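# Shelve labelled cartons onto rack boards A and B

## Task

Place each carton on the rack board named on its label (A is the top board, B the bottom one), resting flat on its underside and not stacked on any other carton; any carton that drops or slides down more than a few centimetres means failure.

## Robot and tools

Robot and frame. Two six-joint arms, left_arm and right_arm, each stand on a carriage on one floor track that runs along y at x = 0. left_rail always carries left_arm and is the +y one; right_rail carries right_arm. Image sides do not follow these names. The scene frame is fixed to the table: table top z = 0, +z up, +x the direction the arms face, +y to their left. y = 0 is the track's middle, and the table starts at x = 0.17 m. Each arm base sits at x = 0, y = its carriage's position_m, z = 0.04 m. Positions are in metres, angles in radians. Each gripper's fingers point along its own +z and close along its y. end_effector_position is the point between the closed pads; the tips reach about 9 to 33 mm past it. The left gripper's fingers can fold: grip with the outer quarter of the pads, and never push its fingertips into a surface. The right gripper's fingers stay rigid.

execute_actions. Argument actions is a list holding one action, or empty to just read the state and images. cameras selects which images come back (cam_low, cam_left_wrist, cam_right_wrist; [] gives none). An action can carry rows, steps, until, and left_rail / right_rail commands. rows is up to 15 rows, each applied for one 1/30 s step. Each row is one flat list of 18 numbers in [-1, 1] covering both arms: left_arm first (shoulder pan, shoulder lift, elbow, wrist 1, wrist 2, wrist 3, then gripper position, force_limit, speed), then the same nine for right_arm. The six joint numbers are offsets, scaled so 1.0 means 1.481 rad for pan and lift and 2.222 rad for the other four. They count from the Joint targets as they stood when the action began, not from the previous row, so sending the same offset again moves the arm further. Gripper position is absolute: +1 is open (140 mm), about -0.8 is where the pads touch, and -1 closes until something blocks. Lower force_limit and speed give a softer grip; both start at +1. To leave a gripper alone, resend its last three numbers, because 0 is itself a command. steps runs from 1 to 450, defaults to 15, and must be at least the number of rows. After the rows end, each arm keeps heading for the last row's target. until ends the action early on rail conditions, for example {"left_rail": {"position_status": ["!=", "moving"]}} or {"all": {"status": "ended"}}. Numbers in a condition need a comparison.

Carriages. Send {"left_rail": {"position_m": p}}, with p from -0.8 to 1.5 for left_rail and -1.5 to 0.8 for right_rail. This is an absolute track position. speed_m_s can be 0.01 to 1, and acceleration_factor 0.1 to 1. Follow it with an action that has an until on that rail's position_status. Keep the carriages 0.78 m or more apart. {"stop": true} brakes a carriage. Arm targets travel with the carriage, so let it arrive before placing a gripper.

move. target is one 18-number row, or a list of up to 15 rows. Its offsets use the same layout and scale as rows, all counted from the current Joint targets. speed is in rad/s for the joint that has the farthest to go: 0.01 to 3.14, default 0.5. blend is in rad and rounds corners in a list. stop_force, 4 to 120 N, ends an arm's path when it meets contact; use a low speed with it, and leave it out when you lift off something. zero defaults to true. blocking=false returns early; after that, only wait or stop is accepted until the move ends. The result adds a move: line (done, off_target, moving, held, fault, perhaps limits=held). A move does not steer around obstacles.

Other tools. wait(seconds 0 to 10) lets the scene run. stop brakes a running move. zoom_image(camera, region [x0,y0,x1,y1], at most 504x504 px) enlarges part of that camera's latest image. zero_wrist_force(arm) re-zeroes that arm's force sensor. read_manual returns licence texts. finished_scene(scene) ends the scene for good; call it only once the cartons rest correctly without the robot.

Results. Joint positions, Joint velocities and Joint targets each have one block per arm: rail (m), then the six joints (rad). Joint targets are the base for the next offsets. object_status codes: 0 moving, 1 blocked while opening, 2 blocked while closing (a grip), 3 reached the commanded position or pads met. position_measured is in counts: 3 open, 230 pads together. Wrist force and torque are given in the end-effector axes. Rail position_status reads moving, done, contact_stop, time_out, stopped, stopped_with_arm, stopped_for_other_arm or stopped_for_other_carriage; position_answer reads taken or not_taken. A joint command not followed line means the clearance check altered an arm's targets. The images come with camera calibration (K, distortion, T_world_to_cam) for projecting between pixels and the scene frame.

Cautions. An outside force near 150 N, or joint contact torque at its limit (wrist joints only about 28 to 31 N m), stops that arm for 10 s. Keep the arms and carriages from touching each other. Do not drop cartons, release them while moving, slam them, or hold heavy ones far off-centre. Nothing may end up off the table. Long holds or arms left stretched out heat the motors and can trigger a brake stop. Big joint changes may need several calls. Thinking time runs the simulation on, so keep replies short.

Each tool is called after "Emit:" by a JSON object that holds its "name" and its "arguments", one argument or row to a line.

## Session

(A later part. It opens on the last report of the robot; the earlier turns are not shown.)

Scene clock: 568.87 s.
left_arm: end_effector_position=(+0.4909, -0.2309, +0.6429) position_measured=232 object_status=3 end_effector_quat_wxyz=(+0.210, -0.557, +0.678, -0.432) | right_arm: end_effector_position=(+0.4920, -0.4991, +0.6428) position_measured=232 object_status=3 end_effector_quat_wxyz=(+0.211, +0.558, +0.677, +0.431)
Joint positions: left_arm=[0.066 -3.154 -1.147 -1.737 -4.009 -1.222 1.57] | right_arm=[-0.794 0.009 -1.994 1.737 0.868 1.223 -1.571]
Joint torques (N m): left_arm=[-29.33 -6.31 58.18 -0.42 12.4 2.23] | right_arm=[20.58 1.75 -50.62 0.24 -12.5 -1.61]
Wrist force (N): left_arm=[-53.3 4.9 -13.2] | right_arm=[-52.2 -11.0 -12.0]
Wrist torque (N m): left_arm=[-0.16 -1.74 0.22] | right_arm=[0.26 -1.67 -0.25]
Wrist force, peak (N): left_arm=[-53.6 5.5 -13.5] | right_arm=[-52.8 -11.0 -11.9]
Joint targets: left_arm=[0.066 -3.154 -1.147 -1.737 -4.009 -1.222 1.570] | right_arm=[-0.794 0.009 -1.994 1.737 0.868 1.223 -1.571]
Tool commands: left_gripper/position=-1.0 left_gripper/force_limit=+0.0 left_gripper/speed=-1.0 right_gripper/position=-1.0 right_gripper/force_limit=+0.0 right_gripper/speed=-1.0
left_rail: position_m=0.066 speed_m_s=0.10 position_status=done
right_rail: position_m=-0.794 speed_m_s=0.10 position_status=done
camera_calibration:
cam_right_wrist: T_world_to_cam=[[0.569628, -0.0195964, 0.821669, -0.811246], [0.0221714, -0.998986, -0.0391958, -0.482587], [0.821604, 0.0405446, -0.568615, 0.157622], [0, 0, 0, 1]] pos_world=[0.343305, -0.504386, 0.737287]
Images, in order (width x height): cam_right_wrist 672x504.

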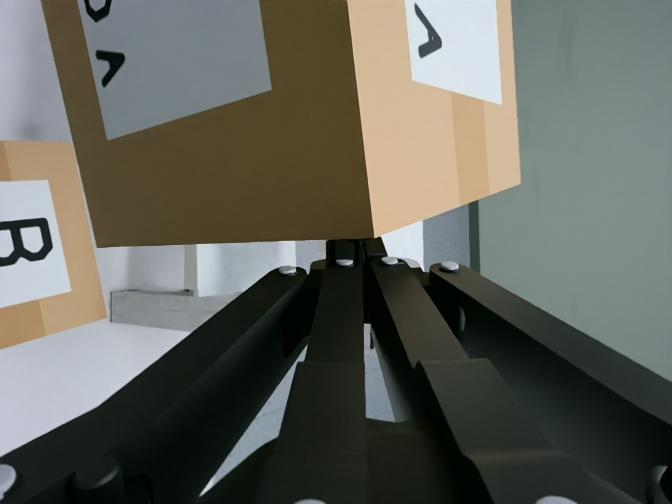

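Emit:
{"name": "move", "arguments": {
  "target": [
    [0, -0.04326, 0.01669, 0.01214, 0, 0, -1.0, 0.0, -1.0, 0, 0.04326, -0.01669, -0.01214, 0, 0, -1.0, 0.0, -1.0],
    [0.0006, -0.14071, 0.06152, 0.03227, 0, 0, -1.0, 0.0, -1.0, -0.0006, 0.14071, -0.06152, -0.03227, 0, 0, -1.0, 0.0, -1.0],
    [0.001, -0.22762, 0.11, 0.04172, 0, 0, -1.0, 0.0, -1.0, -0.001, 0.22762, -0.11, -0.04172, 0, 0, -1.0, 0.0, -1.0],
    [0.0013, -0.32669, 0.17511, 0.04263, 0, 0, -1.0, 0.0, -1.0, -0.0013, 0.32669, -0.17511, -0.04263, 0, 0, -1.0, 0.0, -1.0]
  ],
  "speed": 0.15,
  "blend": [0.02, 0.02, 0.02, 0],
  "cameras": []
}}

Emit:
{"name": "move", "arguments": {
  "target": [
    [0, 0.0025, -0.0177, 0.016, 0, 0, -1.0, 0.0, -1.0, 0, -0.0025, 0.0177, -0.016, 0, 0, -1.0, 0.0, -1.0],
    [0, 0.00657, -0.0443, 0.03992, 0, 0, -1.0, 0.0, -1.0, 0, -0.00657, 0.0443, -0.03992, 0, 0, -1.0, 0.0, -1.0]
  ],
  "speed": [0.05, 0.02],
  "stop_force": 8,
  "cameras": ["cam_low", "cam_left_wrist", "cam_right_wrist"]
}}

Scene clock: 593.17 s.
left_arm: end_effector_position=(+0.7914, -0.2332, +0.6428) position_measured=232 object_status=3 end_effector_quat_wxyz=(+0.210, -0.557, +0.677, -0.432) | right_arm: end_effector_position=(+0.7925, -0.4979, +0.6427) position_measured=232 object_status=3 end_effector_quat_wxyz=(+0.212, +0.558, +0.676, +0.431)
Joint positions: left_arm=[0.066 -3.153 -1.631 -1.348 -3.914 -1.222 1.57] | right_arm=[-0.794 0.007 -1.51 1.348 0.773 1.223 -1.571]
Joint torques (N m): left_arm=[-47.81 36.44 63.99 3.57 14.95 2.19] | right_arm=[44.18 -48.6 -55.59 -5.27 -13.55 -1.45]
Wrist force (N): left_arm=[-70.1 5.6 -19.8] | right_arm=[-69.4 -9.9 -17.2]
Wrist torque (N m): left_arm=[-0.12 -2.39 0.16] | right_arm=[0.24 -2.13 -0.26]
Wrist force, peak (N): left_arm=[-70.1 4.8 -20.1] | right_arm=[-69.5 -10.2 -17.3]
Joint targets: left_arm=[0.066 -3.153 -1.631 -1.348 -3.914 -1.222 1.570] | right_arm=[-0.794 0.007 -1.510 1.348 0.773 1.223 -1.571]
left_rail: position_m=0.066 speed_m_s=0.10 position_status=done
right_rail: position_m=-0.794 speed_m_s=0.10 position_status=done
move: done
No camera images: "cameras" was empty.

Scene clock: 597.40 s.
left_arm: end_effector_position=(+0.7920, -0.2332, +0.6030) position_measured=232 object_status=3 end_effector_quat_wxyz=(+0.211, -0.557, +0.677, -0.432) | right_arm: end_effector_position=(+0.7931, -0.4979, +0.6031) position_measured=232 object_status=3 end_effector_quat_wxyz=(+0.212, +0.558, +0.676, +0.431)
Joint positions: left_arm=[0.066 -3.153 -1.624 -1.427 -3.843 -1.222 1.57] | right_arm=[-0.794 0.007 -1.518 1.426 0.702 1.223 -1.571]
Joint torques (N m): left_arm=[-65.23 39.02 62.09 -1.08 17.95 2.02] | right_arm=[62.4 -40.83 -51.17 0.99 -15.94 -1.74]
Wrist force (N): left_arm=[-69.5 3.5 -22.6] | right_arm=[-68.0 -5.5 -21.0]
Wrist torque (N m): left_arm=[-0.07 -2.37 0.14] | right_arm=[0.11 -2.02 -0.17]
Wrist force, peak (N): left_arm=[-71.4 -3.1 -31.0] | right_arm=[-69.7 -9.5 -17.5]
Joint targets: left_arm=[0.066 -3.153 -1.624 -1.427 -3.843 -1.222 1.570] | right_arm=[-0.794 0.007 -1.518 1.426 0.702 1.223 -1.571]
left_rail: position_m=0.066 speed_m_s=0.10 position_status=done
right_rail: position_m=-0.794 speed_m_s=0.10 position_status=done
move: contact (left_arm, right_arm); path passed 1 of 2 targets; left_arm: the elbow is farthest, 0.020 rad from its target; right_arm: the elbow is farthest, 0.020 rad from its target
camera_calibration:
cam_left_wrist: T_world_to_cam=[[-0.586338, 0.0142159, -0.809942, 0.965062], [0.0185017, 0.99982, 0.00415482, 0.212188], [0.809855, -0.0125491, -0.586495, -0.107866], [0, 0, 0, 1]] pos_world=[0.649282, -0.227223, 0.7175]
cam_right_wrist: T_world_to_cam=[[0.569631, -0.0207345, 0.821639, -0.950665], [0.0202004, -0.999027, -0.0392155, -0.488067], [0.821653, 0.0389358, -0.568657, -0.113208], [0, 0, 0, 1]] pos_world=[0.644405, -0.502895, 0.697587]

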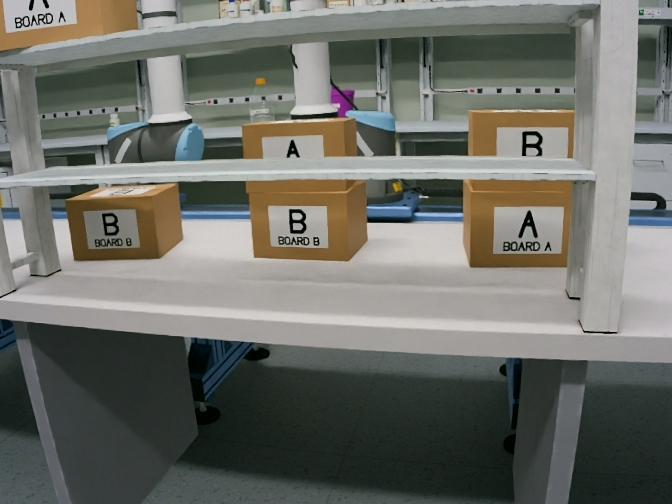

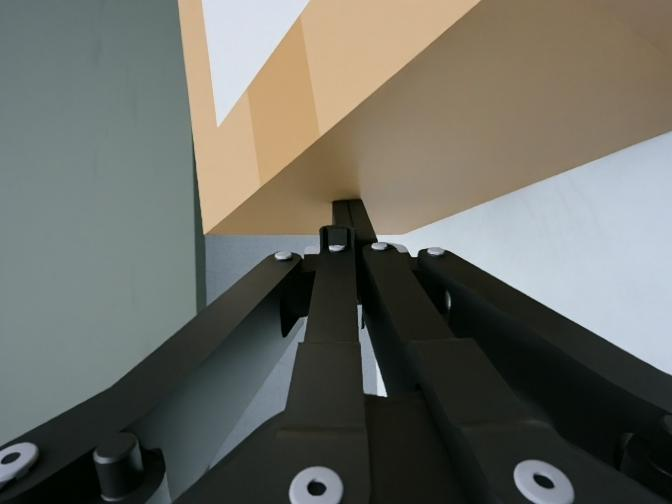

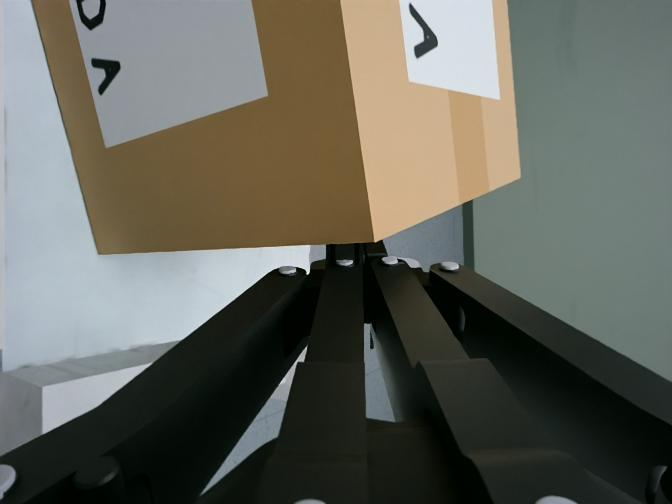

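Emit:
{"name": "move", "arguments": {
  "target": [
    [0, 0.00013, -0.00128, 0.00119, 0, 0, -1.0, 0.0, -1.0, 0, -0.00013, 0.00128, -0.00119, 0, 0, -1.0, 0.0, -1.0],
    [0.015, 0.00013, -0.00128, 0.00119, 0, 0, -1.0, 0.0, -1.0, -0.035, -0.00013, 0.00128, -0.00119, 0, 0, -1.0, 0.0, -1.0],
    [0.015, -0.00499, 0.03554, -0.03223, 0, 0, -1.0, 0.0, -1.0, -0.035, 0.00527, -0.03509, 0.03197, 0, 0, -1.0, 0.0, -1.0],
    [0.015, 0.18098, -0.07806, -0.04259, 0, 0, -1.0, 0.0, -1.0, -0.035, -0.18071, 0.07851, 0.04232, 0, 0, -1.0, 0.0, -1.0],
    [0.055, 0.3677, -0.2554, 0.0103, 0, 0, -1.0, 0.0, -1.0, -0.052, -0.36743, 0.25585, -0.01056, 0, 0, -1.0, 0.0, -1.0]
  ],
  "speed": [0.01, 0.04, 0.12, 0.3, 0.5],
  "blend": [0, 0, 0.015, 0.04, 0],
  "cameras": ["cam_low", "cam_left_wrist", "cam_right_wrist"]
}}

Emit:
{"name": "execute_actions", "arguments": {
  "actions": [
    {"left_rail": {"position_m": -0.07, "speed_m_s": 0.3, "acceleration_factor": 0.4}, "right_rail": {"position_m": -0.93, "speed_m_s": 0.3, "acceleration_factor": 0.4}, "steps": 150, "until": {"all": {"status": "ended"}}}
  ],
  "cameras": ["cam_left_wrist", "cam_right_wrist"]
}}

Scene clock: 644.40 s.
left_arm: end_effector_position=(+0.4939, -0.1904, +0.5184) position_measured=232 object_status=3 end_effector_quat_wxyz=(+0.228, -0.584, +0.654, -0.423) | right_arm: end_effector_position=(+0.4937, -0.5375, +0.5177) position_measured=232 object_status=3 end_effector_quat_wxyz=(+0.228, +0.584, +0.655, +0.422)
Joint positions: left_arm=[0.066 -3.071 -1.079 -1.994 -3.82 -1.222 1.57] | right_arm=[-0.794 -0.07 -2.062 1.994 0.679 1.223 -1.571]
Joint torques (N m): left_arm=[15.48 22.48 36.91 2.47 -1.21 1.77] | right_arm=[-14.87 -14.48 -32.25 -2.31 2.26 -1.89]
Wrist force (N): left_arm=[-1.0 1.0 0.1] | right_arm=[-3.8 -1.2 1.0]
Wrist torque (N m): left_arm=[-0.07 0.18 0.35] | right_arm=[0.04 0.78 0.15]
Wrist force, peak (N): left_arm=[-68.9 -6.3 -35.5] | right_arm=[-65.9 5.8 -36.7]
Joint targets: left_arm=[0.066 -3.071 -1.079 -1.994 -3.820 -1.222 1.570] | right_arm=[-0.794 -0.070 -2.062 1.995 0.679 1.223 -1.571]
left_rail: position_m=0.066 speed_m_s=0.10 position_status=done
right_rail: position_m=-0.794 speed_m_s=0.10 position_status=done
move: done
camera_calibration:
cam_left_wrist: T_world_to_cam=[[-0.585493, -0.0334763, -0.809986, 0.711714], [-0.0628389, 0.998015, 0.00417523, 0.215056], [0.808239, 0.0533432, -0.586434, 0.097743], [0, 0, 0, 1]] pos_world=[0.351217, -0.196017, 0.6329]
cam_right_wrist: T_world_to_cam=[[0.56693, -0.064544, 0.821234, -0.732702], [-0.0567087, -0.997619, -0.0392585, -0.486099], [0.821812, -0.0243143, -0.56924, 0.0519072], [0, 0, 0, 1]] pos_world=[0.345166, -0.530971, 0.612183]

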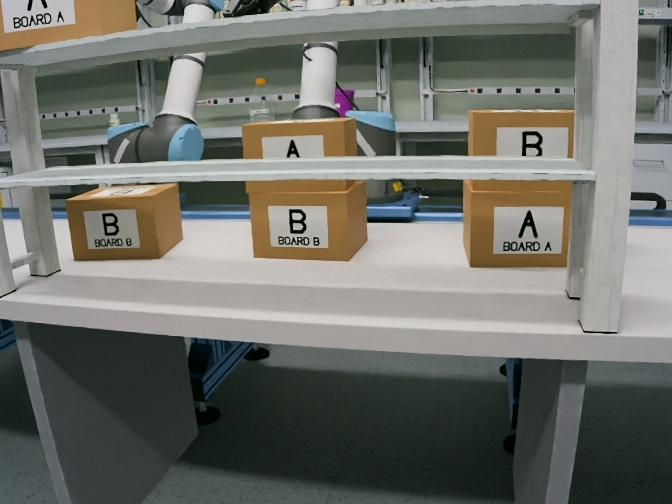

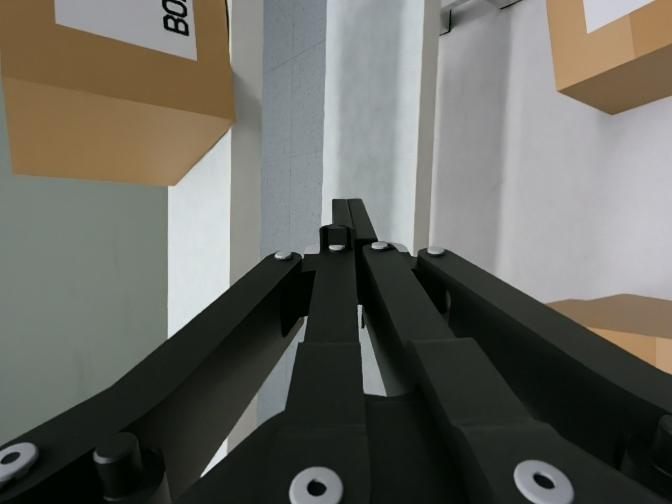

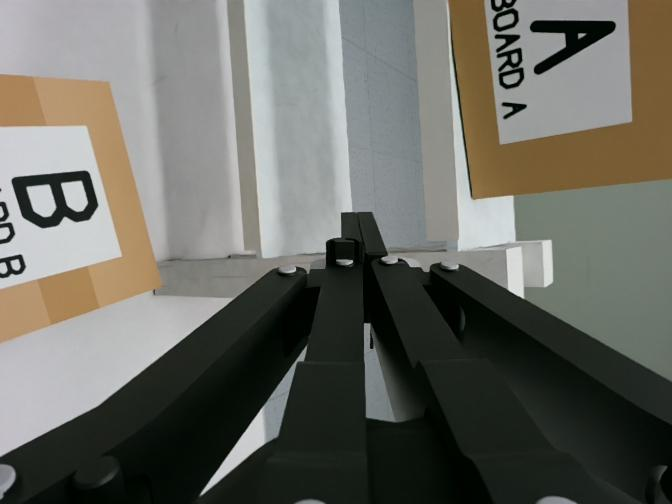

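Scene clock: 646.07 s.
left_arm: end_effector_position=(+0.4938, -0.3263, +0.5183) position_measured=232 object_status=3 end_effector_quat_wxyz=(+0.228, -0.584, +0.654, -0.423) end_effector_velocity=(-0.001, -0.001, -0.001) end_effector_angular_velocity=(+0.000, +0.002, -0.001) | right_arm: end_effector_position=(+0.4937, -0.6734, +0.5176) position_measured=232 object_status=3 end_effector_quat_wxyz=(+0.228, +0.584, +0.655, +0.422) end_effector_velocity=(+0.001, -0.002, +0.000) end_effector_angular_velocity=(+0.000, +0.001, -0.002)
Joint positions: left_arm=[-0.07 -3.071 -1.079 -1.994 -3.82 -1.222 1.57] | right_arm=[-0.93 -0.07 -2.062 1.995 0.679 1.223 -1.571]
Joint velocities: left_arm=[-0.001 -0.001 0 -0.001 -0.001 -0.001 -0.001] | right_arm=[-0.001 -0.002 0.001 0 0 0.001 0]
Joint torques (N m): left_arm=[13.41 25.06 41.83 1.56 -0.83 2.13] | right_arm=[-13.43 -15.1 -34.9 -1.94 2.01 -1.57]
Wrist force (N): left_arm=[-1.0 1.0 0.1] | right_arm=[-3.6 -0.8 1.1]
Wrist torque (N m): left_arm=[-0.04 0.17 0.35] | right_arm=[0.09 0.72 0.16]
Wrist force, peak (N): left_arm=[-2.1 0.9 -0.4] | right_arm=[-4.1 -1.2 1.0]
Joint targets: left_arm=[-0.070 -3.071 -1.079 -1.994 -3.820 -1.222 1.570] | right_arm=[-0.930 -0.070 -2.062 1.995 0.679 1.223 -1.571]
Tool commands: left_gripper/position=-1.0 left_gripper/force_limit=+0.0 left_gripper/speed=-1.0 right_gripper/position=-1.0 right_gripper/force_limit=+0.0 right_gripper/speed=-1.0
left_rail: position_m=-0.070 speed_m_s=0.30 position_status=done
right_rail: position_m=-0.930 speed_m_s=0.30 position_status=done
camera_calibration:
cam_left_wrist: T_world_to_cam=[[-0.585488, -0.0335354, -0.809987, 0.707004], [-0.0628739, 0.998013, 0.00412751, 0.350722], [0.808239, 0.0533437, -0.586434, 0.105014], [0, 0, 0, 1]] pos_world=[0.351117, -0.331917, 0.6328]
cam_right_wrist: T_world_to_cam=[[0.566924, -0.0645428, 0.821238, -0.741416], [-0.0567901, -0.997616, -0.0392009, -0.621688], [0.82181, -0.0244142, -0.569238, 0.0486183], [0, 0, 0, 1]] pos_world=[0.345066, -0.666872, 0.612183]
Images, in order (width x height): cam_left_wrist 672x504, cam_right_wrist 672x504.

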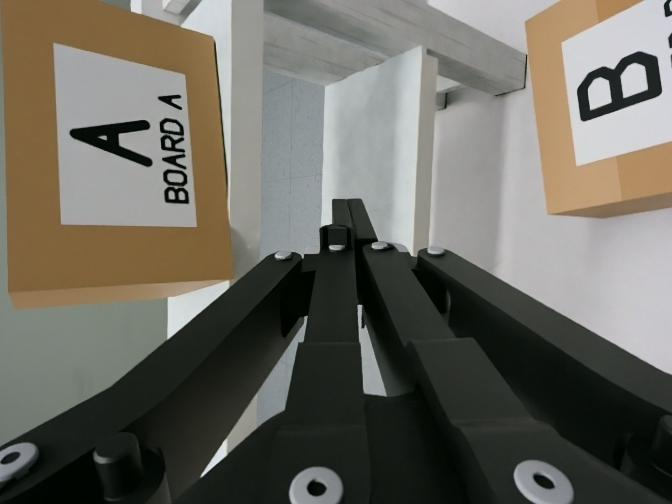

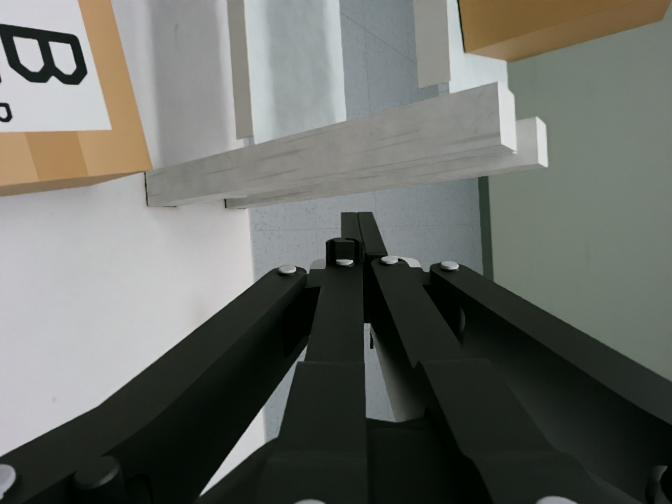

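Emit:
{"name": "zoom_image", "arguments": {
  "camera": "cam_right_wrist",
  "region": [0, 0, 252, 252]
}}

Emit:
{"name": "zoom_image", "arguments": {
  "camera": "cam_left_wrist",
  "region": [420, 0, 672, 252]
}}

Scaled by 2.000.

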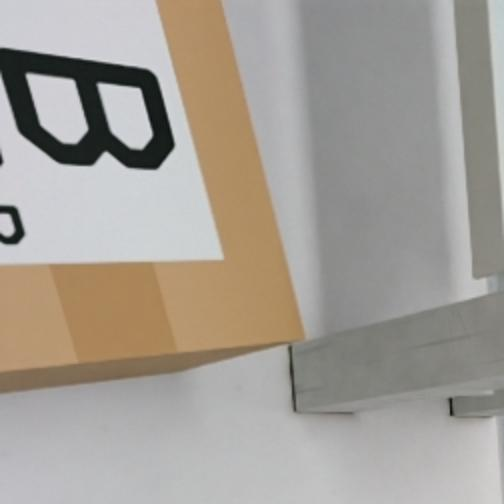

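Scaled by 2.000.

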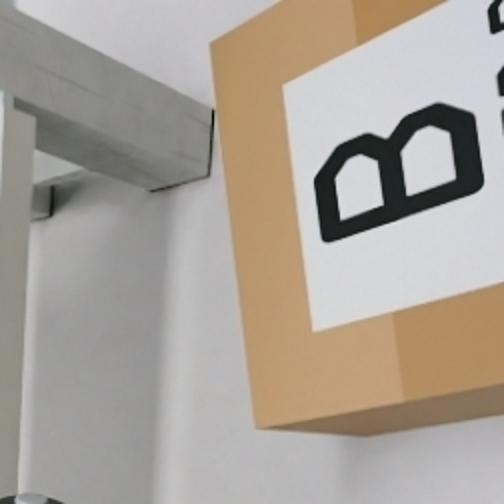

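Emit:
{"name": "execute_actions", "arguments": {
  "actions": [],
  "cameras": ["cam_left_wrist", "cam_right_wrist"]
}}

Scene clock: 705.87 s.
left_arm: end_effector_position=(+0.4938, -0.3264, +0.5183) position_measured=232 object_status=3 end_effector_quat_wxyz=(+0.228, -0.584, +0.654, -0.423) | right_arm: end_effector_position=(+0.4937, -0.6735, +0.5176) position_measured=232 object_status=3 end_effector_quat_wxyz=(+0.228, +0.584, +0.655, +0.422)
Joint positions: left_arm=[-0.07 -3.071 -1.079 -1.994 -3.82 -1.222 1.57] | right_arm=[-0.93 -0.07 -2.062 1.995 0.679 1.223 -1.571]
Joint velocities: within noise
Joint torques (N m): left_arm=[9.49 20.96 45.86 -0.04 -0.8 1.91] | right_arm=[-12.38 -13.22 -40.14 -0.57 1.19 -1.41]
Wrist force (N): left_arm=[-0.9 0.9 0.1] | right_arm=[-3.7 -0.9 1.2]
Wrist torque (N m): left_arm=[-0.06 0.15 0.34] | right_arm=[0.08 0.75 0.16]
Wrist force, peak (N): left_arm=[-1.0 1.3 0.5] | right_arm=[-4.0 -0.8 1.1]
Joint targets: left_arm=[-0.070 -3.071 -1.079 -1.994 -3.820 -1.222 1.570] | right_arm=[-0.930 -0.070 -2.062 1.995 0.679 1.223 -1.571]
Tool commands: left_gripper/position=-1.0 left_gripper/force_limit=+0.0 left_gripper/speed=-1.0 right_gripper/position=-1.0 right_gripper/force_limit=+0.0 right_gripper/speed=-1.0
left_rail: position_m=-0.070 speed_m_s=0.30 position_status=done
right_rail: position_m=-0.930 speed_m_s=0.30 position_status=done
camera_calibration:
cam_left_wrist: T_world_to_cam=[[-0.585488, -0.0335354, -0.809987, 0.707], [-0.0628739, 0.998013, 0.00412751, 0.350822], [0.808239, 0.0533437, -0.586434, 0.10502], [0, 0, 0, 1]] pos_world=[0.351117, -0.332017, 0.6328]
cam_right_wrist: T_world_to_cam=[[0.566924, -0.0645428, 0.821238, -0.741423], [-0.0567901, -0.997616, -0.0392009, -0.621787], [0.82181, -0.0244142, -0.569238, 0.0486159], [0, 0, 0, 1]] pos_world=[0.345066, -0.666972, 0.612183]
Images, in order (width x height): cam_left_wrist 672x504, cam_right_wrist 672x504.

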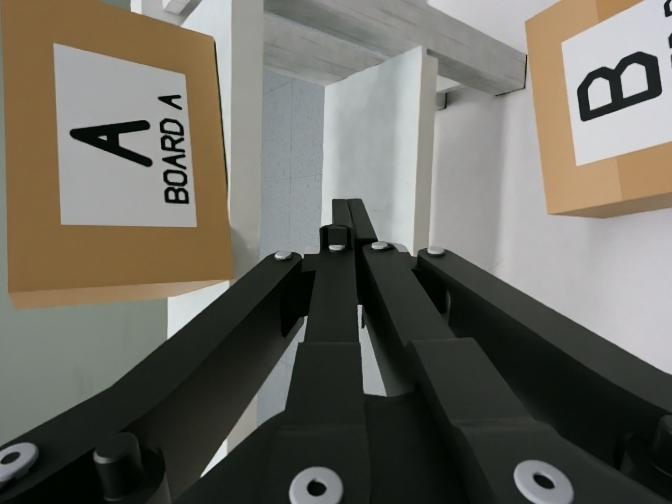

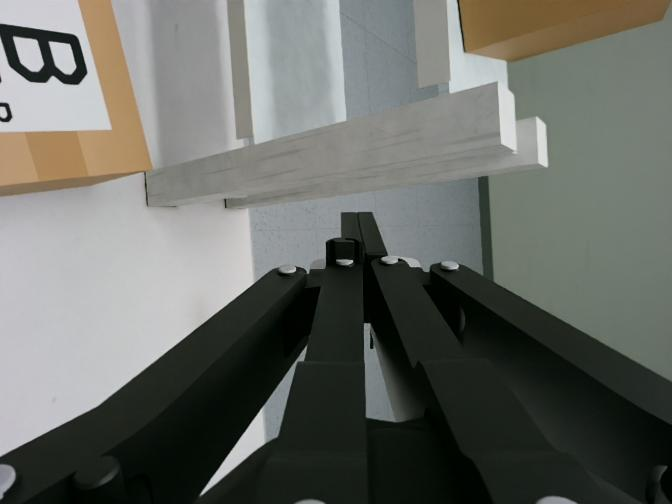

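Emit:
{"name": "execute_actions", "arguments": {
  "actions": [
    {"left_rail": {"position_m": -0.054, "speed_m_s": 0.1, "acceleration_factor": 0.3}, "right_rail": {"position_m": -0.910, "speed_m_s": 0.1, "acceleration_factor": 0.3}, "steps": 60, "until": {"all": {"status": "ended"}}}
  ],
  "cameras": []
}}

Emit:
{"name": "move", "arguments": {
  "target": [
    [0, 0.07458, -0.22556, 0.37273, 0, 0, -1.0, 0.0, -1.0, 0, -0.07458, 0.22556, -0.37273, 0, 0, -1.0, 0.0, -1.0],
    [0, -0.12244, -0.32614, 0.60463, 0, 0, -1.0, 0.0, -1.0, 0, 0.12244, 0.32614, -0.60463, 0, 0, -1.0, 0.0, -1.0],
    [0, -0.39123, -0.35836, 0.816, 0, 0, -1.0, 0.0, -1.0, 0, 0.39123, 0.35836, -0.816, 0, 0, -1.0, 0.0, -1.0]
  ],
  "speed": [0.5, 0.4, 0.3],
  "blend": [0.04, 0.04, 0],
  "cameras": ["cam_low", "cam_left_wrist", "cam_right_wrist"]
}}

Scene clock: 818.10 s.
left_arm: end_effector_position=(+0.4938, -0.3104, +0.5183) position_measured=232 object_status=3 end_effector_quat_wxyz=(+0.228, -0.584, +0.654, -0.423) | right_arm: end_effector_position=(+0.4937, -0.6535, +0.5176) position_measured=232 object_status=3 end_effector_quat_wxyz=(+0.228, +0.584, +0.655, +0.422)
Joint positions: left_arm=[-0.054 -3.071 -1.079 -1.994 -3.82 -1.222 1.57] | right_arm=[-0.91 -0.07 -2.062 1.995 0.679 1.223 -1.571]
Joint torques (N m): left_arm=[4.32 16.17 53.77 -1.28 0.04 1.74] | right_arm=[-9.91 -14.24 -46.41 1.48 0.35 -1.68]
Wrist force (N): left_arm=[-1.0 0.9 0.1] | right_arm=[-3.6 -0.9 1.1]
Wrist torque (N m): left_arm=[-0.07 0.18 0.35] | right_arm=[0.10 0.72 0.15]
Wrist force, peak (N): left_arm=[-1.4 1.0 0.1] | right_arm=[-4.5 -0.7 1.0]
Joint targets: left_arm=[-0.054 -3.071 -1.079 -1.994 -3.820 -1.222 1.570] | right_arm=[-0.910 -0.070 -2.062 1.995 0.679 1.223 -1.571]
Tool commands: left_gripper/position=-1.0 left_gripper/force_limit=+0.0 left_gripper/speed=-1.0 right_gripper/position=-1.0 right_gripper/force_limit=+0.0 right_gripper/speed=-1.0
left_rail: position_m=-0.054 speed_m_s=0.10 position_status=done
right_rail: position_m=-0.910 speed_m_s=0.10 position_status=done
No camera images: "cameras" was empty.

Scene clock: 823.17 s.
left_arm: end_effector_position=(+0.5165, -0.3088, +0.1062) position_measured=232 object_status=3 end_effector_quat_wxyz=(+0.373, -0.476, +0.596, -0.529) | right_arm: end_effector_position=(+0.5159, -0.6550, +0.1056) position_measured=232 object_status=3 end_effector_quat_wxyz=(+0.373, +0.476, +0.596, +0.529)
Joint positions: left_arm=[-0.054 -3.071 -1.658 -2.79 -2.007 -1.222 1.57] | right_arm=[-0.91 -0.07 -1.483 2.791 -1.134 1.223 -1.571]
Joint torques (N m): left_arm=[-0.68 3.5 4.99 5.34 0.1 1.84] | right_arm=[-6.06 -8.9 -4.53 -6.33 -0.15 -1.65]
Wrist force (N): left_arm=[-1.2 1.1 0.2] | right_arm=[-4.0 -0.8 1.8]
Wrist torque (N m): left_arm=[-0.09 0.26 0.37] | right_arm=[0.10 0.77 0.10]
Wrist force, peak (N): left_arm=[-1.1 2.0 0.0] | right_arm=[-4.1 -1.4 2.2]
Joint targets: left_arm=[-0.054 -3.071 -1.659 -2.790 -2.007 -1.222 1.570] | right_arm=[-0.910 -0.070 -1.483 2.791 -1.134 1.223 -1.571]
left_rail: position_m=-0.054 speed_m_s=0.10 position_status=done
right_rail: position_m=-0.910 speed_m_s=0.10 position_status=done
move: done
camera_calibration:
cam_left_wrist: T_world_to_cam=[[-0.188229, -0.00541978, -0.98211, 0.208759], [-0.0653724, 0.997836, 0.00702254, 0.337246], [0.979947, 0.0655248, -0.188176, -0.283185], [0, 0, 0, 1]] pos_world=[0.338847, -0.316829, 0.149367]
cam_right_wrist: T_world_to_cam=[[0.166391, -0.0364883, 0.985384, -0.206837], [-0.0414262, -0.998692, -0.0299858, -0.627856], [0.985189, -0.0358313, -0.167685, -0.33793], [0, 0, 0, 1]] pos_world=[0.341331, -0.64669, 0.128321]

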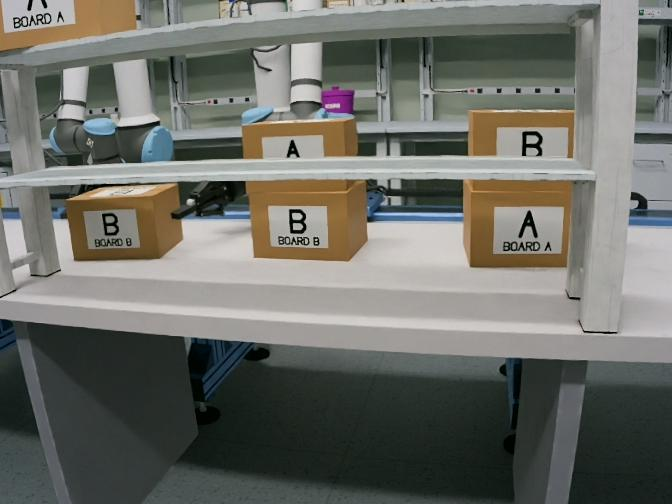

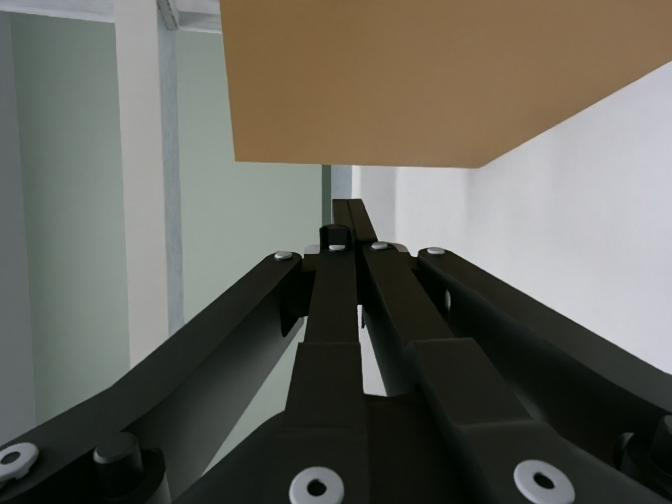

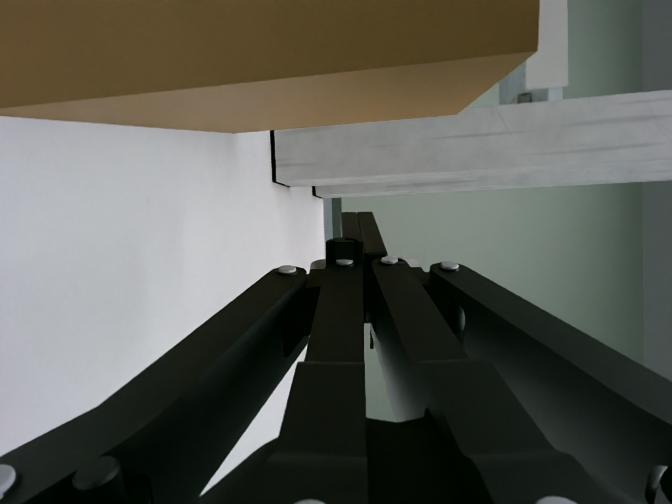

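Emit:
{"name": "move", "arguments": {
  "target": [-0.03714, 0, 0, 0, 0, 0, -1.0, 0.0, -1.0, 0.03714, 0, 0, 0, 0, 0, -1.0, 0.0, -1.0],
  "speed": 0.06,
  "stop_force": 12,
  "cameras": []
}}

Emit:
{"name": "move", "arguments": {
  "target": [-0.02363, 0, 0, 0, 0, 0, -1.0, 0.0, -1.0, 0.02363, 0, 0, 0, 0, 0, -1.0, 0.0, -1.0],
  "speed": 0.03,
  "stop_force": 20,
  "cameras": []
}}

Scene clock: 832.97 s.
left_arm: end_effector_position=(+0.5017, -0.3368, +0.1061) position_measured=232 object_status=3 end_effector_quat_wxyz=(+0.358, -0.459, +0.608, -0.539) | right_arm: end_effector_position=(+0.5011, -0.6270, +0.1055) position_measured=232 object_status=3 end_effector_quat_wxyz=(+0.358, +0.459, +0.609, +0.539)
Joint positions: left_arm=[-0.054 -3.126 -1.659 -2.79 -2.007 -1.222 1.57] | right_arm=[-0.91 -0.015 -1.483 2.791 -1.134 1.223 -1.571]
Joint torques (N m): left_arm=[-13.65 7.17 14.11 3.92 0.94 1.86] | right_arm=[11.22 -9.69 -13.88 -4.51 -1.2 -1.75]
Wrist force (N): left_arm=[-0.9 1.2 0.3] | right_arm=[-4.0 -0.6 2.2]
Wrist torque (N m): left_arm=[-0.06 0.20 0.37] | right_arm=[0.12 0.74 0.09]
Wrist force, peak (N): left_arm=[-0.9 1.6 -0.1] | right_arm=[-4.5 -0.7 2.1]
Joint targets: left_arm=[-0.054 -3.126 -1.659 -2.790 -2.007 -1.222 1.570] | right_arm=[-0.910 -0.015 -1.483 2.791 -1.134 1.223 -1.571]
left_rail: position_m=-0.054 speed_m_s=0.10 position_status=done
right_rail: position_m=-0.910 speed_m_s=0.10 position_status=done
move: done
No camera images: "cameras" was empty.

Scene clock: 834.77 s.
left_arm: end_effector_position=(+0.4960, -0.3466, +0.1061) position_measured=232 object_status=3 end_effector_quat_wxyz=(+0.353, -0.453, +0.613, -0.543) | right_arm: end_effector_position=(+0.4953, -0.6170, +0.1055) position_measured=232 object_status=3 end_effector_quat_wxyz=(+0.353, +0.453, +0.613, +0.542)
Joint positions: left_arm=[-0.054 -3.146 -1.659 -2.79 -2.007 -1.222 1.57] | right_arm=[-0.91 0.005 -1.483 2.791 -1.134 1.223 -1.571]
Joint torques (N m): left_arm=[3.21 6.88 15.09 3.41 11.65 1.75] | right_arm=[-3.54 -11.37 -15.25 -4.24 -12.11 -1.75]
Wrist force (N): left_arm=[-18.9 0.2 -8.9] | right_arm=[-23.1 0.5 -6.6]
Wrist torque (N m): left_arm=[-0.02 -0.45 0.33] | right_arm=[0.06 0.37 0.07]
Wrist force, peak (N): left_arm=[-27.1 0.4 -6.0] | right_arm=[-32.3 0.8 -4.5]
Joint targets: left_arm=[-0.054 -3.146 -1.659 -2.790 -2.007 -1.222 1.570] | right_arm=[-0.910 0.005 -1.483 2.791 -1.134 1.223 -1.571]
left_rail: position_m=-0.054 speed_m_s=0.10 position_status=done
right_rail: position_m=-0.910 speed_m_s=0.10 position_status=done
move: contact (left_arm, right_arm); left_arm: the shoulder pan is farthest, 0.015 rad from its target; right_arm: the shoulder pan is farthest, 0.015 rad from its target
No camera images: "cameras" was empty.

Emit:
{"name": "move", "arguments": {
  "target": [-0.003, 0, 0, 0, 0, 0, -1.0, 0.0, -1.0, 0.003, 0, 0, 0, 0, 0, -1.0, 0.0, -1.0],
  "speed": 0.02,
  "cameras": []
}}

Emit:
{"name": "move", "arguments": {
  "target": [0, 0.07466, 0.0065, -0.05626, 0, 0, -1.0, 0.0, -1.0, 0, -0.07466, -0.0065, 0.05626, 0, 0, -1.0, 0.0, -1.0],
  "speed": 0.12,
  "cameras": ["cam_low", "cam_left_wrist", "cam_right_wrist"]
}}

Scene clock: 844.23 s.
left_arm: end_effector_position=(+0.4947, -0.3488, +0.1061) position_measured=232 object_status=3 end_effector_quat_wxyz=(+0.352, -0.452, +0.614, -0.544) | right_arm: end_effector_position=(+0.4941, -0.6149, +0.1055) position_measured=232 object_status=3 end_effector_quat_wxyz=(+0.352, +0.452, +0.614, +0.543)
Joint positions: left_arm=[-0.054 -3.15 -1.659 -2.79 -2.007 -1.222 1.57] | right_arm=[-0.91 0.01 -1.483 2.791 -1.134 1.223 -1.571]
Joint torques (N m): left_arm=[-44.36 7.92 14.45 3.22 11.39 1.74] | right_arm=[38.03 -9.83 -15.28 -3.88 -11.96 -1.54]
Wrist force (N): left_arm=[-51.4 -1.0 -12.9] | right_arm=[-55.9 2.2 -12.1]
Wrist torque (N m): left_arm=[0.02 -1.73 0.29] | right_arm=[0.04 -0.37 0.08]
Wrist force, peak (N): left_arm=[-51.4 -1.0 -12.9] | right_arm=[-55.9 2.2 -12.1]
Joint targets: left_arm=[-0.054 -3.150 -1.659 -2.790 -2.007 -1.222 1.570] | right_arm=[-0.910 0.010 -1.483 2.791 -1.134 1.223 -1.571]
left_rail: position_m=-0.054 speed_m_s=0.10 position_status=done
right_rail: position_m=-0.910 speed_m_s=0.10 position_status=done
move: done
No camera images: "cameras" was empty.

Scene clock: 845.70 s.
left_arm: end_effector_position=(+0.4946, -0.3489, +0.1311) position_measured=232 object_status=3 end_effector_quat_wxyz=(+0.352, -0.452, +0.614, -0.544) | right_arm: end_effector_position=(+0.4940, -0.6148, +0.1305) position_measured=232 object_status=3 end_effector_quat_wxyz=(+0.351, +0.451, +0.615, +0.543)
Joint positions: left_arm=[-0.054 -3.15 -1.548 -2.776 -2.132 -1.222 1.57] | right_arm=[-0.91 0.01 -1.593 2.776 -1.009 1.223 -1.571]
Joint torques (N m): left_arm=[-44.73 43.61 36.24 0.86 11.24 1.69] | right_arm=[36.74 -32.05 -29.1 -0.61 -12.17 -1.52]
Wrist force (N): left_arm=[-53.2 9.0 -16.9] | right_arm=[-57.3 -7.5 -14.8]
Wrist torque (N m): left_arm=[-0.23 -1.72 0.45] | right_arm=[0.28 -0.44 -0.11]
Wrist force, peak (N): left_arm=[-53.4 9.4 -17.0] | right_arm=[-57.4 -8.6 -14.9]
Joint targets: left_arm=[-0.054 -3.150 -1.548 -2.776 -2.132 -1.222 1.570] | right_arm=[-0.910 0.010 -1.593 2.776 -1.009 1.223 -1.571]
left_rail: position_m=-0.054 speed_m_s=0.10 position_status=done
right_rail: position_m=-0.910 speed_m_s=0.10 position_status=done
move: done
camera_calibration:
cam_left_wrist: T_world_to_cam=[[-0.188073, 0.00952205, -0.982109, 0.234115], [0.0138848, 0.999879, 0.00703542, 0.33725], [0.982057, -0.0123132, -0.188182, -0.282631], [0, 0, 0, 1]] pos_world=[0.316908, -0.342919, 0.174367]
cam_right_wrist: T_world_to_cam=[[0.168767, -0.0231353, 0.985384, -0.219233], [0.0381102, -0.998824, -0.029978, -0.627228], [0.984919, 0.0426125, -0.167687, -0.262424], [0, 0, 0, 1]] pos_world=[0.31937, -0.62038, 0.153221]

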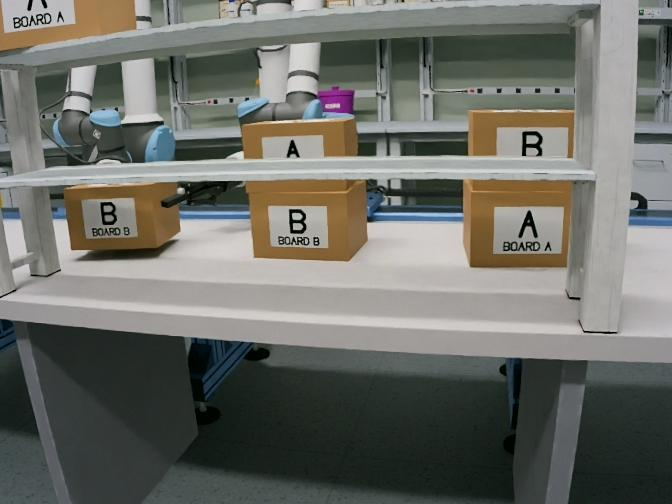

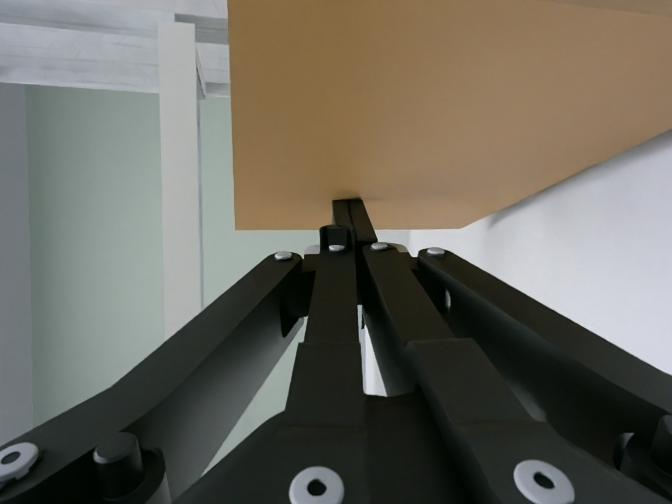

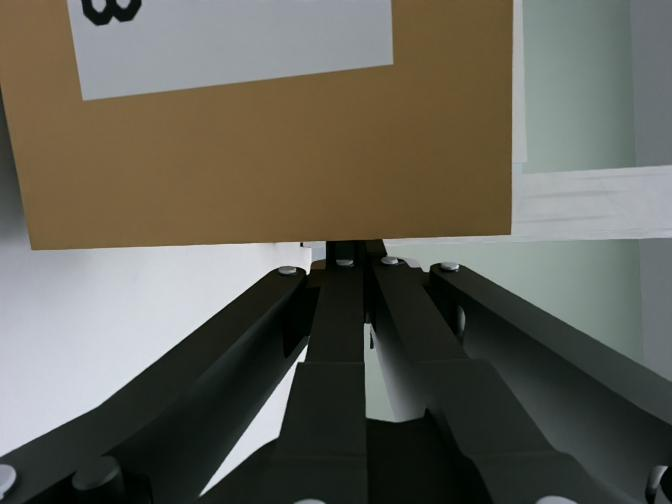

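Emit:
{"name": "zoom_image", "arguments": {
  "camera": "cam_low",
  "region": [50, 150, 210, 270]
}}

Scaled by 3.150.

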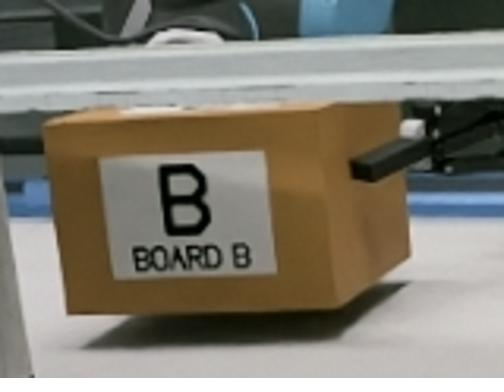

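Emit:
{"name": "move", "arguments": {
  "target": [
    [0, 0.19413, 0.02572, -0.15511, 0, 0, -1.0, 0.0, -1.0, 0, -0.19413, -0.02572, 0.15511, 0, 0, -1.0, 0.0, -1.0],
    [0, 0.34045, 0.0831, -0.31002, 0, 0, -1.0, 0.0, -1.0, 0, -0.34045, -0.0831, 0.31002, 0, 0, -1.0, 0.0, -1.0],
    [0, 0.40846, 0.15091, -0.42315, 0, 0, -1.0, 0.0, -1.0, 0, -0.40846, -0.15091, 0.42315, 0, 0, -1.0, 0.0, -1.0]
  ],
  "speed": 0.25,
  "blend": [0.04, 0.04, 0],
  "cameras": []
}}

Emit:
{"name": "execute_actions", "arguments": {
  "actions": [
    {"left_rail": {"position_m": 0.093, "speed_m_s": 0.09, "acceleration_factor": 0.1}, "right_rail": {"position_m": -0.763, "speed_m_s": 0.09, "acceleration_factor": 0.1}, "steps": 200, "until": {"all": {"status": "ended"}}}
  ],
  "cameras": ["cam_low", "cam_left_wrist", "cam_right_wrist"]
}}

Scene clock: 935.10 s.
left_arm: end_effector_position=(+0.4871, -0.3488, +0.4065) position_measured=232 object_status=3 end_effector_quat_wxyz=(+0.352, -0.452, +0.614, -0.544) | right_arm: end_effector_position=(+0.4868, -0.6149, +0.4057) position_measured=232 object_status=3 end_effector_quat_wxyz=(+0.352, +0.451, +0.614, +0.543)
Joint positions: left_arm=[-0.054 -3.15 -0.943 -2.441 -3.072 -1.222 1.57] | right_arm=[-0.91 0.01 -2.198 2.441 -0.069 1.223 -1.571]
Joint torques (N m): left_arm=[-35.24 19.65 69.01 1.51 11.28 1.92] | right_arm=[30.81 -11.12 -55.53 -0.46 -12.13 -1.1]
Wrist force (N): left_arm=[-52.5 8.6 -16.2] | right_arm=[-55.8 -7.5 -14.5]
Wrist torque (N m): left_arm=[-0.28 -1.59 0.44] | right_arm=[0.20 -0.46 -0.10]
Wrist force, peak (N): left_arm=[-53.8 8.7 -17.1] | right_arm=[-57.6 -7.9 -15.0]
Joint targets: left_arm=[-0.054 -3.150 -0.943 -2.441 -3.072 -1.222 1.570] | right_arm=[-0.910 0.010 -2.198 2.441 -0.069 1.223 -1.571]
left_rail: position_m=-0.054 speed_m_s=0.10 position_status=done
right_rail: position_m=-0.910 speed_m_s=0.10 position_status=done
move: done
No camera images: "cameras" was empty.

Scene clock: 938.30 s.
left_arm: end_effector_position=(+0.4871, -0.2018, +0.4066) position_measured=232 object_status=3 end_effector_quat_wxyz=(+0.352, -0.452, +0.614, -0.544) | right_arm: end_effector_position=(+0.4868, -0.4679, +0.4058) position_measured=232 object_status=3 end_effector_quat_wxyz=(+0.352, +0.451, +0.614, +0.543)
Joint positions: left_arm=[0.093 -3.15 -0.943 -2.441 -3.072 -1.222 1.57] | right_arm=[-0.763 0.01 -2.198 2.441 -0.069 1.223 -1.571]
Joint torques (N m): left_arm=[-30.12 18.44 65.09 1.92 11.21 2.03] | right_arm=[29.68 -7.35 -51.29 -1.24 -12.04 -1.22]
Wrist force (N): left_arm=[-53.4 8.9 -16.6] | right_arm=[-56.7 -7.2 -15.1]
Wrist torque (N m): left_arm=[-0.20 -1.62 0.44] | right_arm=[0.25 -0.47 -0.09]
Wrist force, peak (N): left_arm=[-53.6 8.8 -16.6] | right_arm=[-57.3 -8.3 -15.2]
Joint targets: left_arm=[0.093 -3.150 -0.943 -2.441 -3.072 -1.222 1.570] | right_arm=[-0.763 0.010 -2.198 2.441 -0.069 1.223 -1.571]
Tool commands: left_gripper/position=-1.0 left_gripper/force_limit=+0.0 left_gripper/speed=-1.0 right_gripper/position=-1.0 right_gripper/force_limit=+0.0 right_gripper/speed=-1.0
left_rail: position_m=0.093 speed_m_s=0.09 position_status=done
right_rail: position_m=-0.763 speed_m_s=0.09 position_status=done
camera_calibration:
cam_left_wrist: T_world_to_cam=[[-0.187957, 0.00952153, -0.982131, 0.50175], [0.0138835, 0.999879, 0.00703661, 0.188334], [0.982079, -0.0123128, -0.188067, -0.221688], [0, 0, 0, 1]] pos_world=[0.309408, -0.195819, 0.449767]
cam_right_wrist: T_world_to_cam=[[0.16867, -0.0231401, 0.985401, -0.485876], [0.0381131, -0.998824, -0.0299791, -0.471974], [0.984935, 0.0426133, -0.16759, -0.215474], [0, 0, 0, 1]] pos_world=[0.31217, -0.47348, 0.428522]

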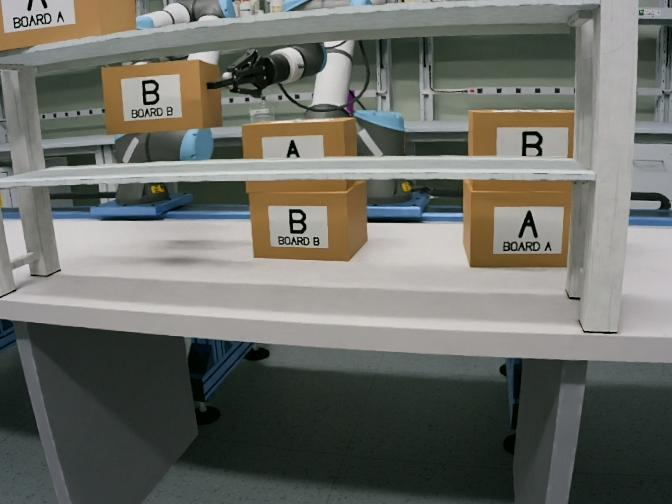

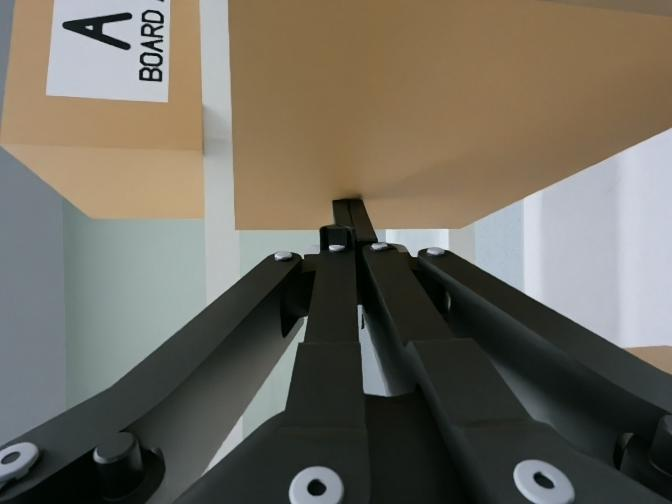

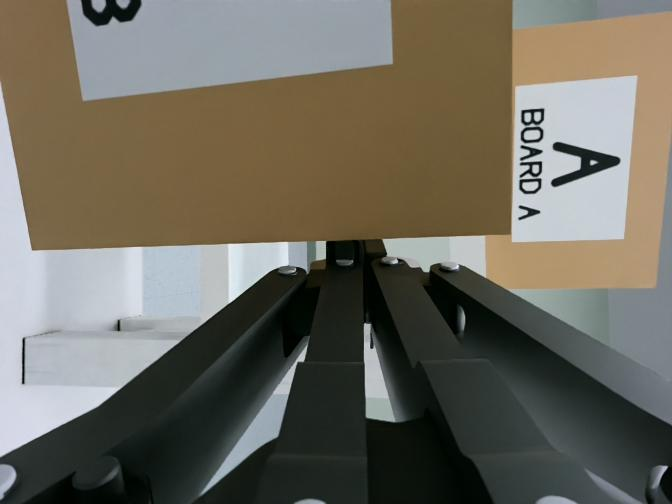

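Emit:
{"name": "move", "arguments": {
  "target": [
    [0.0007, -0.13149, 0.00825, 0.0794, 0, 0, -1.0, 0.0, -1.0, -0.0007, 0.13149, -0.00825, -0.0794, 0, 0, -1.0, 0.0, -1.0],
    [0.0014, -0.27184, 0.06573, 0.11545, 0, 0, -1.0, 0.0, -1.0, -0.0014, 0.27184, -0.06573, -0.11545, 0, 0, -1.0, 0.0, -1.0],
    [0.0018, -0.3461, 0.10495, 0.12573, 0, 0, -1.0, 0.0, -1.0, -0.0018, 0.3461, -0.10495, -0.12573, 0, 0, -1.0, 0.0, -1.0],
    [0.0021, -0.42048, 0.15086, 0.12939, 0, 0, -1.0, 0.0, -1.0, -0.0021, 0.42048, -0.15086, -0.12939, 0, 0, -1.0, 0.0, -1.0]
  ],
  "speed": 0.16,
  "blend": [0.03, 0.02, 0.02, 0],
  "cameras": ["cam_low", "cam_left_wrist", "cam_right_wrist"]
}}

Scene clock: 961.13 s.
left_arm: end_effector_position=(+0.7831, -0.2020, +0.3716) position_measured=232 object_status=3 end_effector_quat_wxyz=(+0.353, -0.453, +0.613, -0.543) | right_arm: end_effector_position=(+0.7827, -0.4674, +0.3707) position_measured=232 object_status=3 end_effector_quat_wxyz=(+0.352, +0.452, +0.614, +0.543)
Joint positions: left_arm=[0.093 -3.147 -1.566 -2.106 -2.785 -1.222 1.57] | right_arm=[-0.763 0.007 -1.575 2.106 -0.356 1.223 -1.571]
Joint torques (N m): left_arm=[-27.35 30.19 64.72 8.84 10.57 1.87] | right_arm=[24.17 -36.37 -51.68 -9.15 -11.61 -0.84]
Wrist force (N): left_arm=[-47.7 9.6 -14.5] | right_arm=[-51.6 -8.1 -12.5]
Wrist torque (N m): left_arm=[-0.21 -1.50 0.44] | right_arm=[0.28 -0.44 -0.11]
Wrist force, peak (N): left_arm=[-54.2 9.2 -16.9] | right_arm=[-57.9 -8.0 -15.7]
Joint targets: left_arm=[0.093 -3.147 -1.566 -2.105 -2.785 -1.222 1.570] | right_arm=[-0.763 0.007 -1.575 2.106 -0.356 1.223 -1.571]
left_rail: position_m=0.093 speed_m_s=0.09 position_status=done
right_rail: position_m=-0.763 speed_m_s=0.09 position_status=done
move: done
camera_calibration:
cam_left_wrist: T_world_to_cam=[[-0.188104, 0.0089398, -0.982109, 0.523061], [0.0107262, 0.999918, 0.00704751, 0.187082], [0.982091, -0.00920866, -0.188184, -0.518199], [0, 0, 0, 1]] pos_world=[0.605301, -0.196515, 0.414867]
cam_right_wrist: T_world_to_cam=[[0.168686, -0.0236604, 0.985386, -0.501407], [0.0350576, -0.998935, -0.0299871, -0.481509], [0.985046, 0.0396037, -0.167677, -0.514197], [0, 0, 0, 1]] pos_world=[0.607969, -0.472496, 0.393421]

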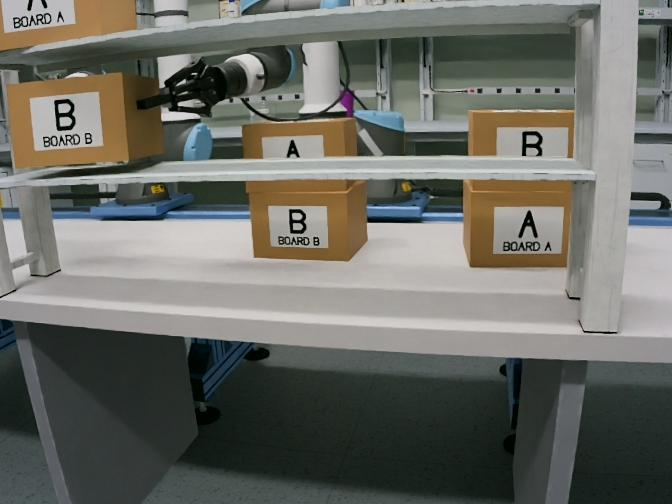

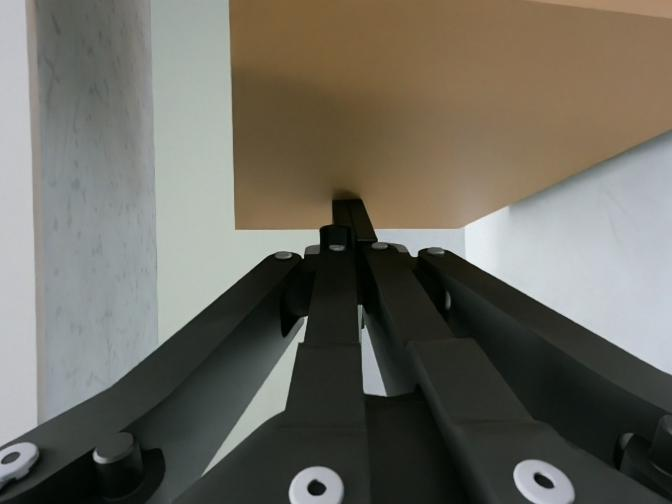

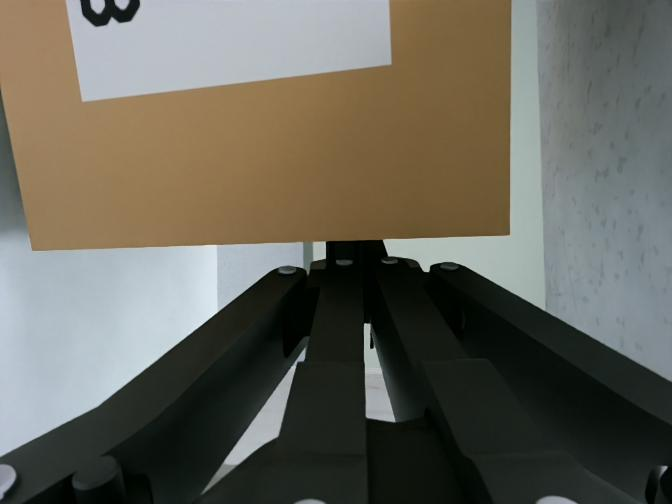

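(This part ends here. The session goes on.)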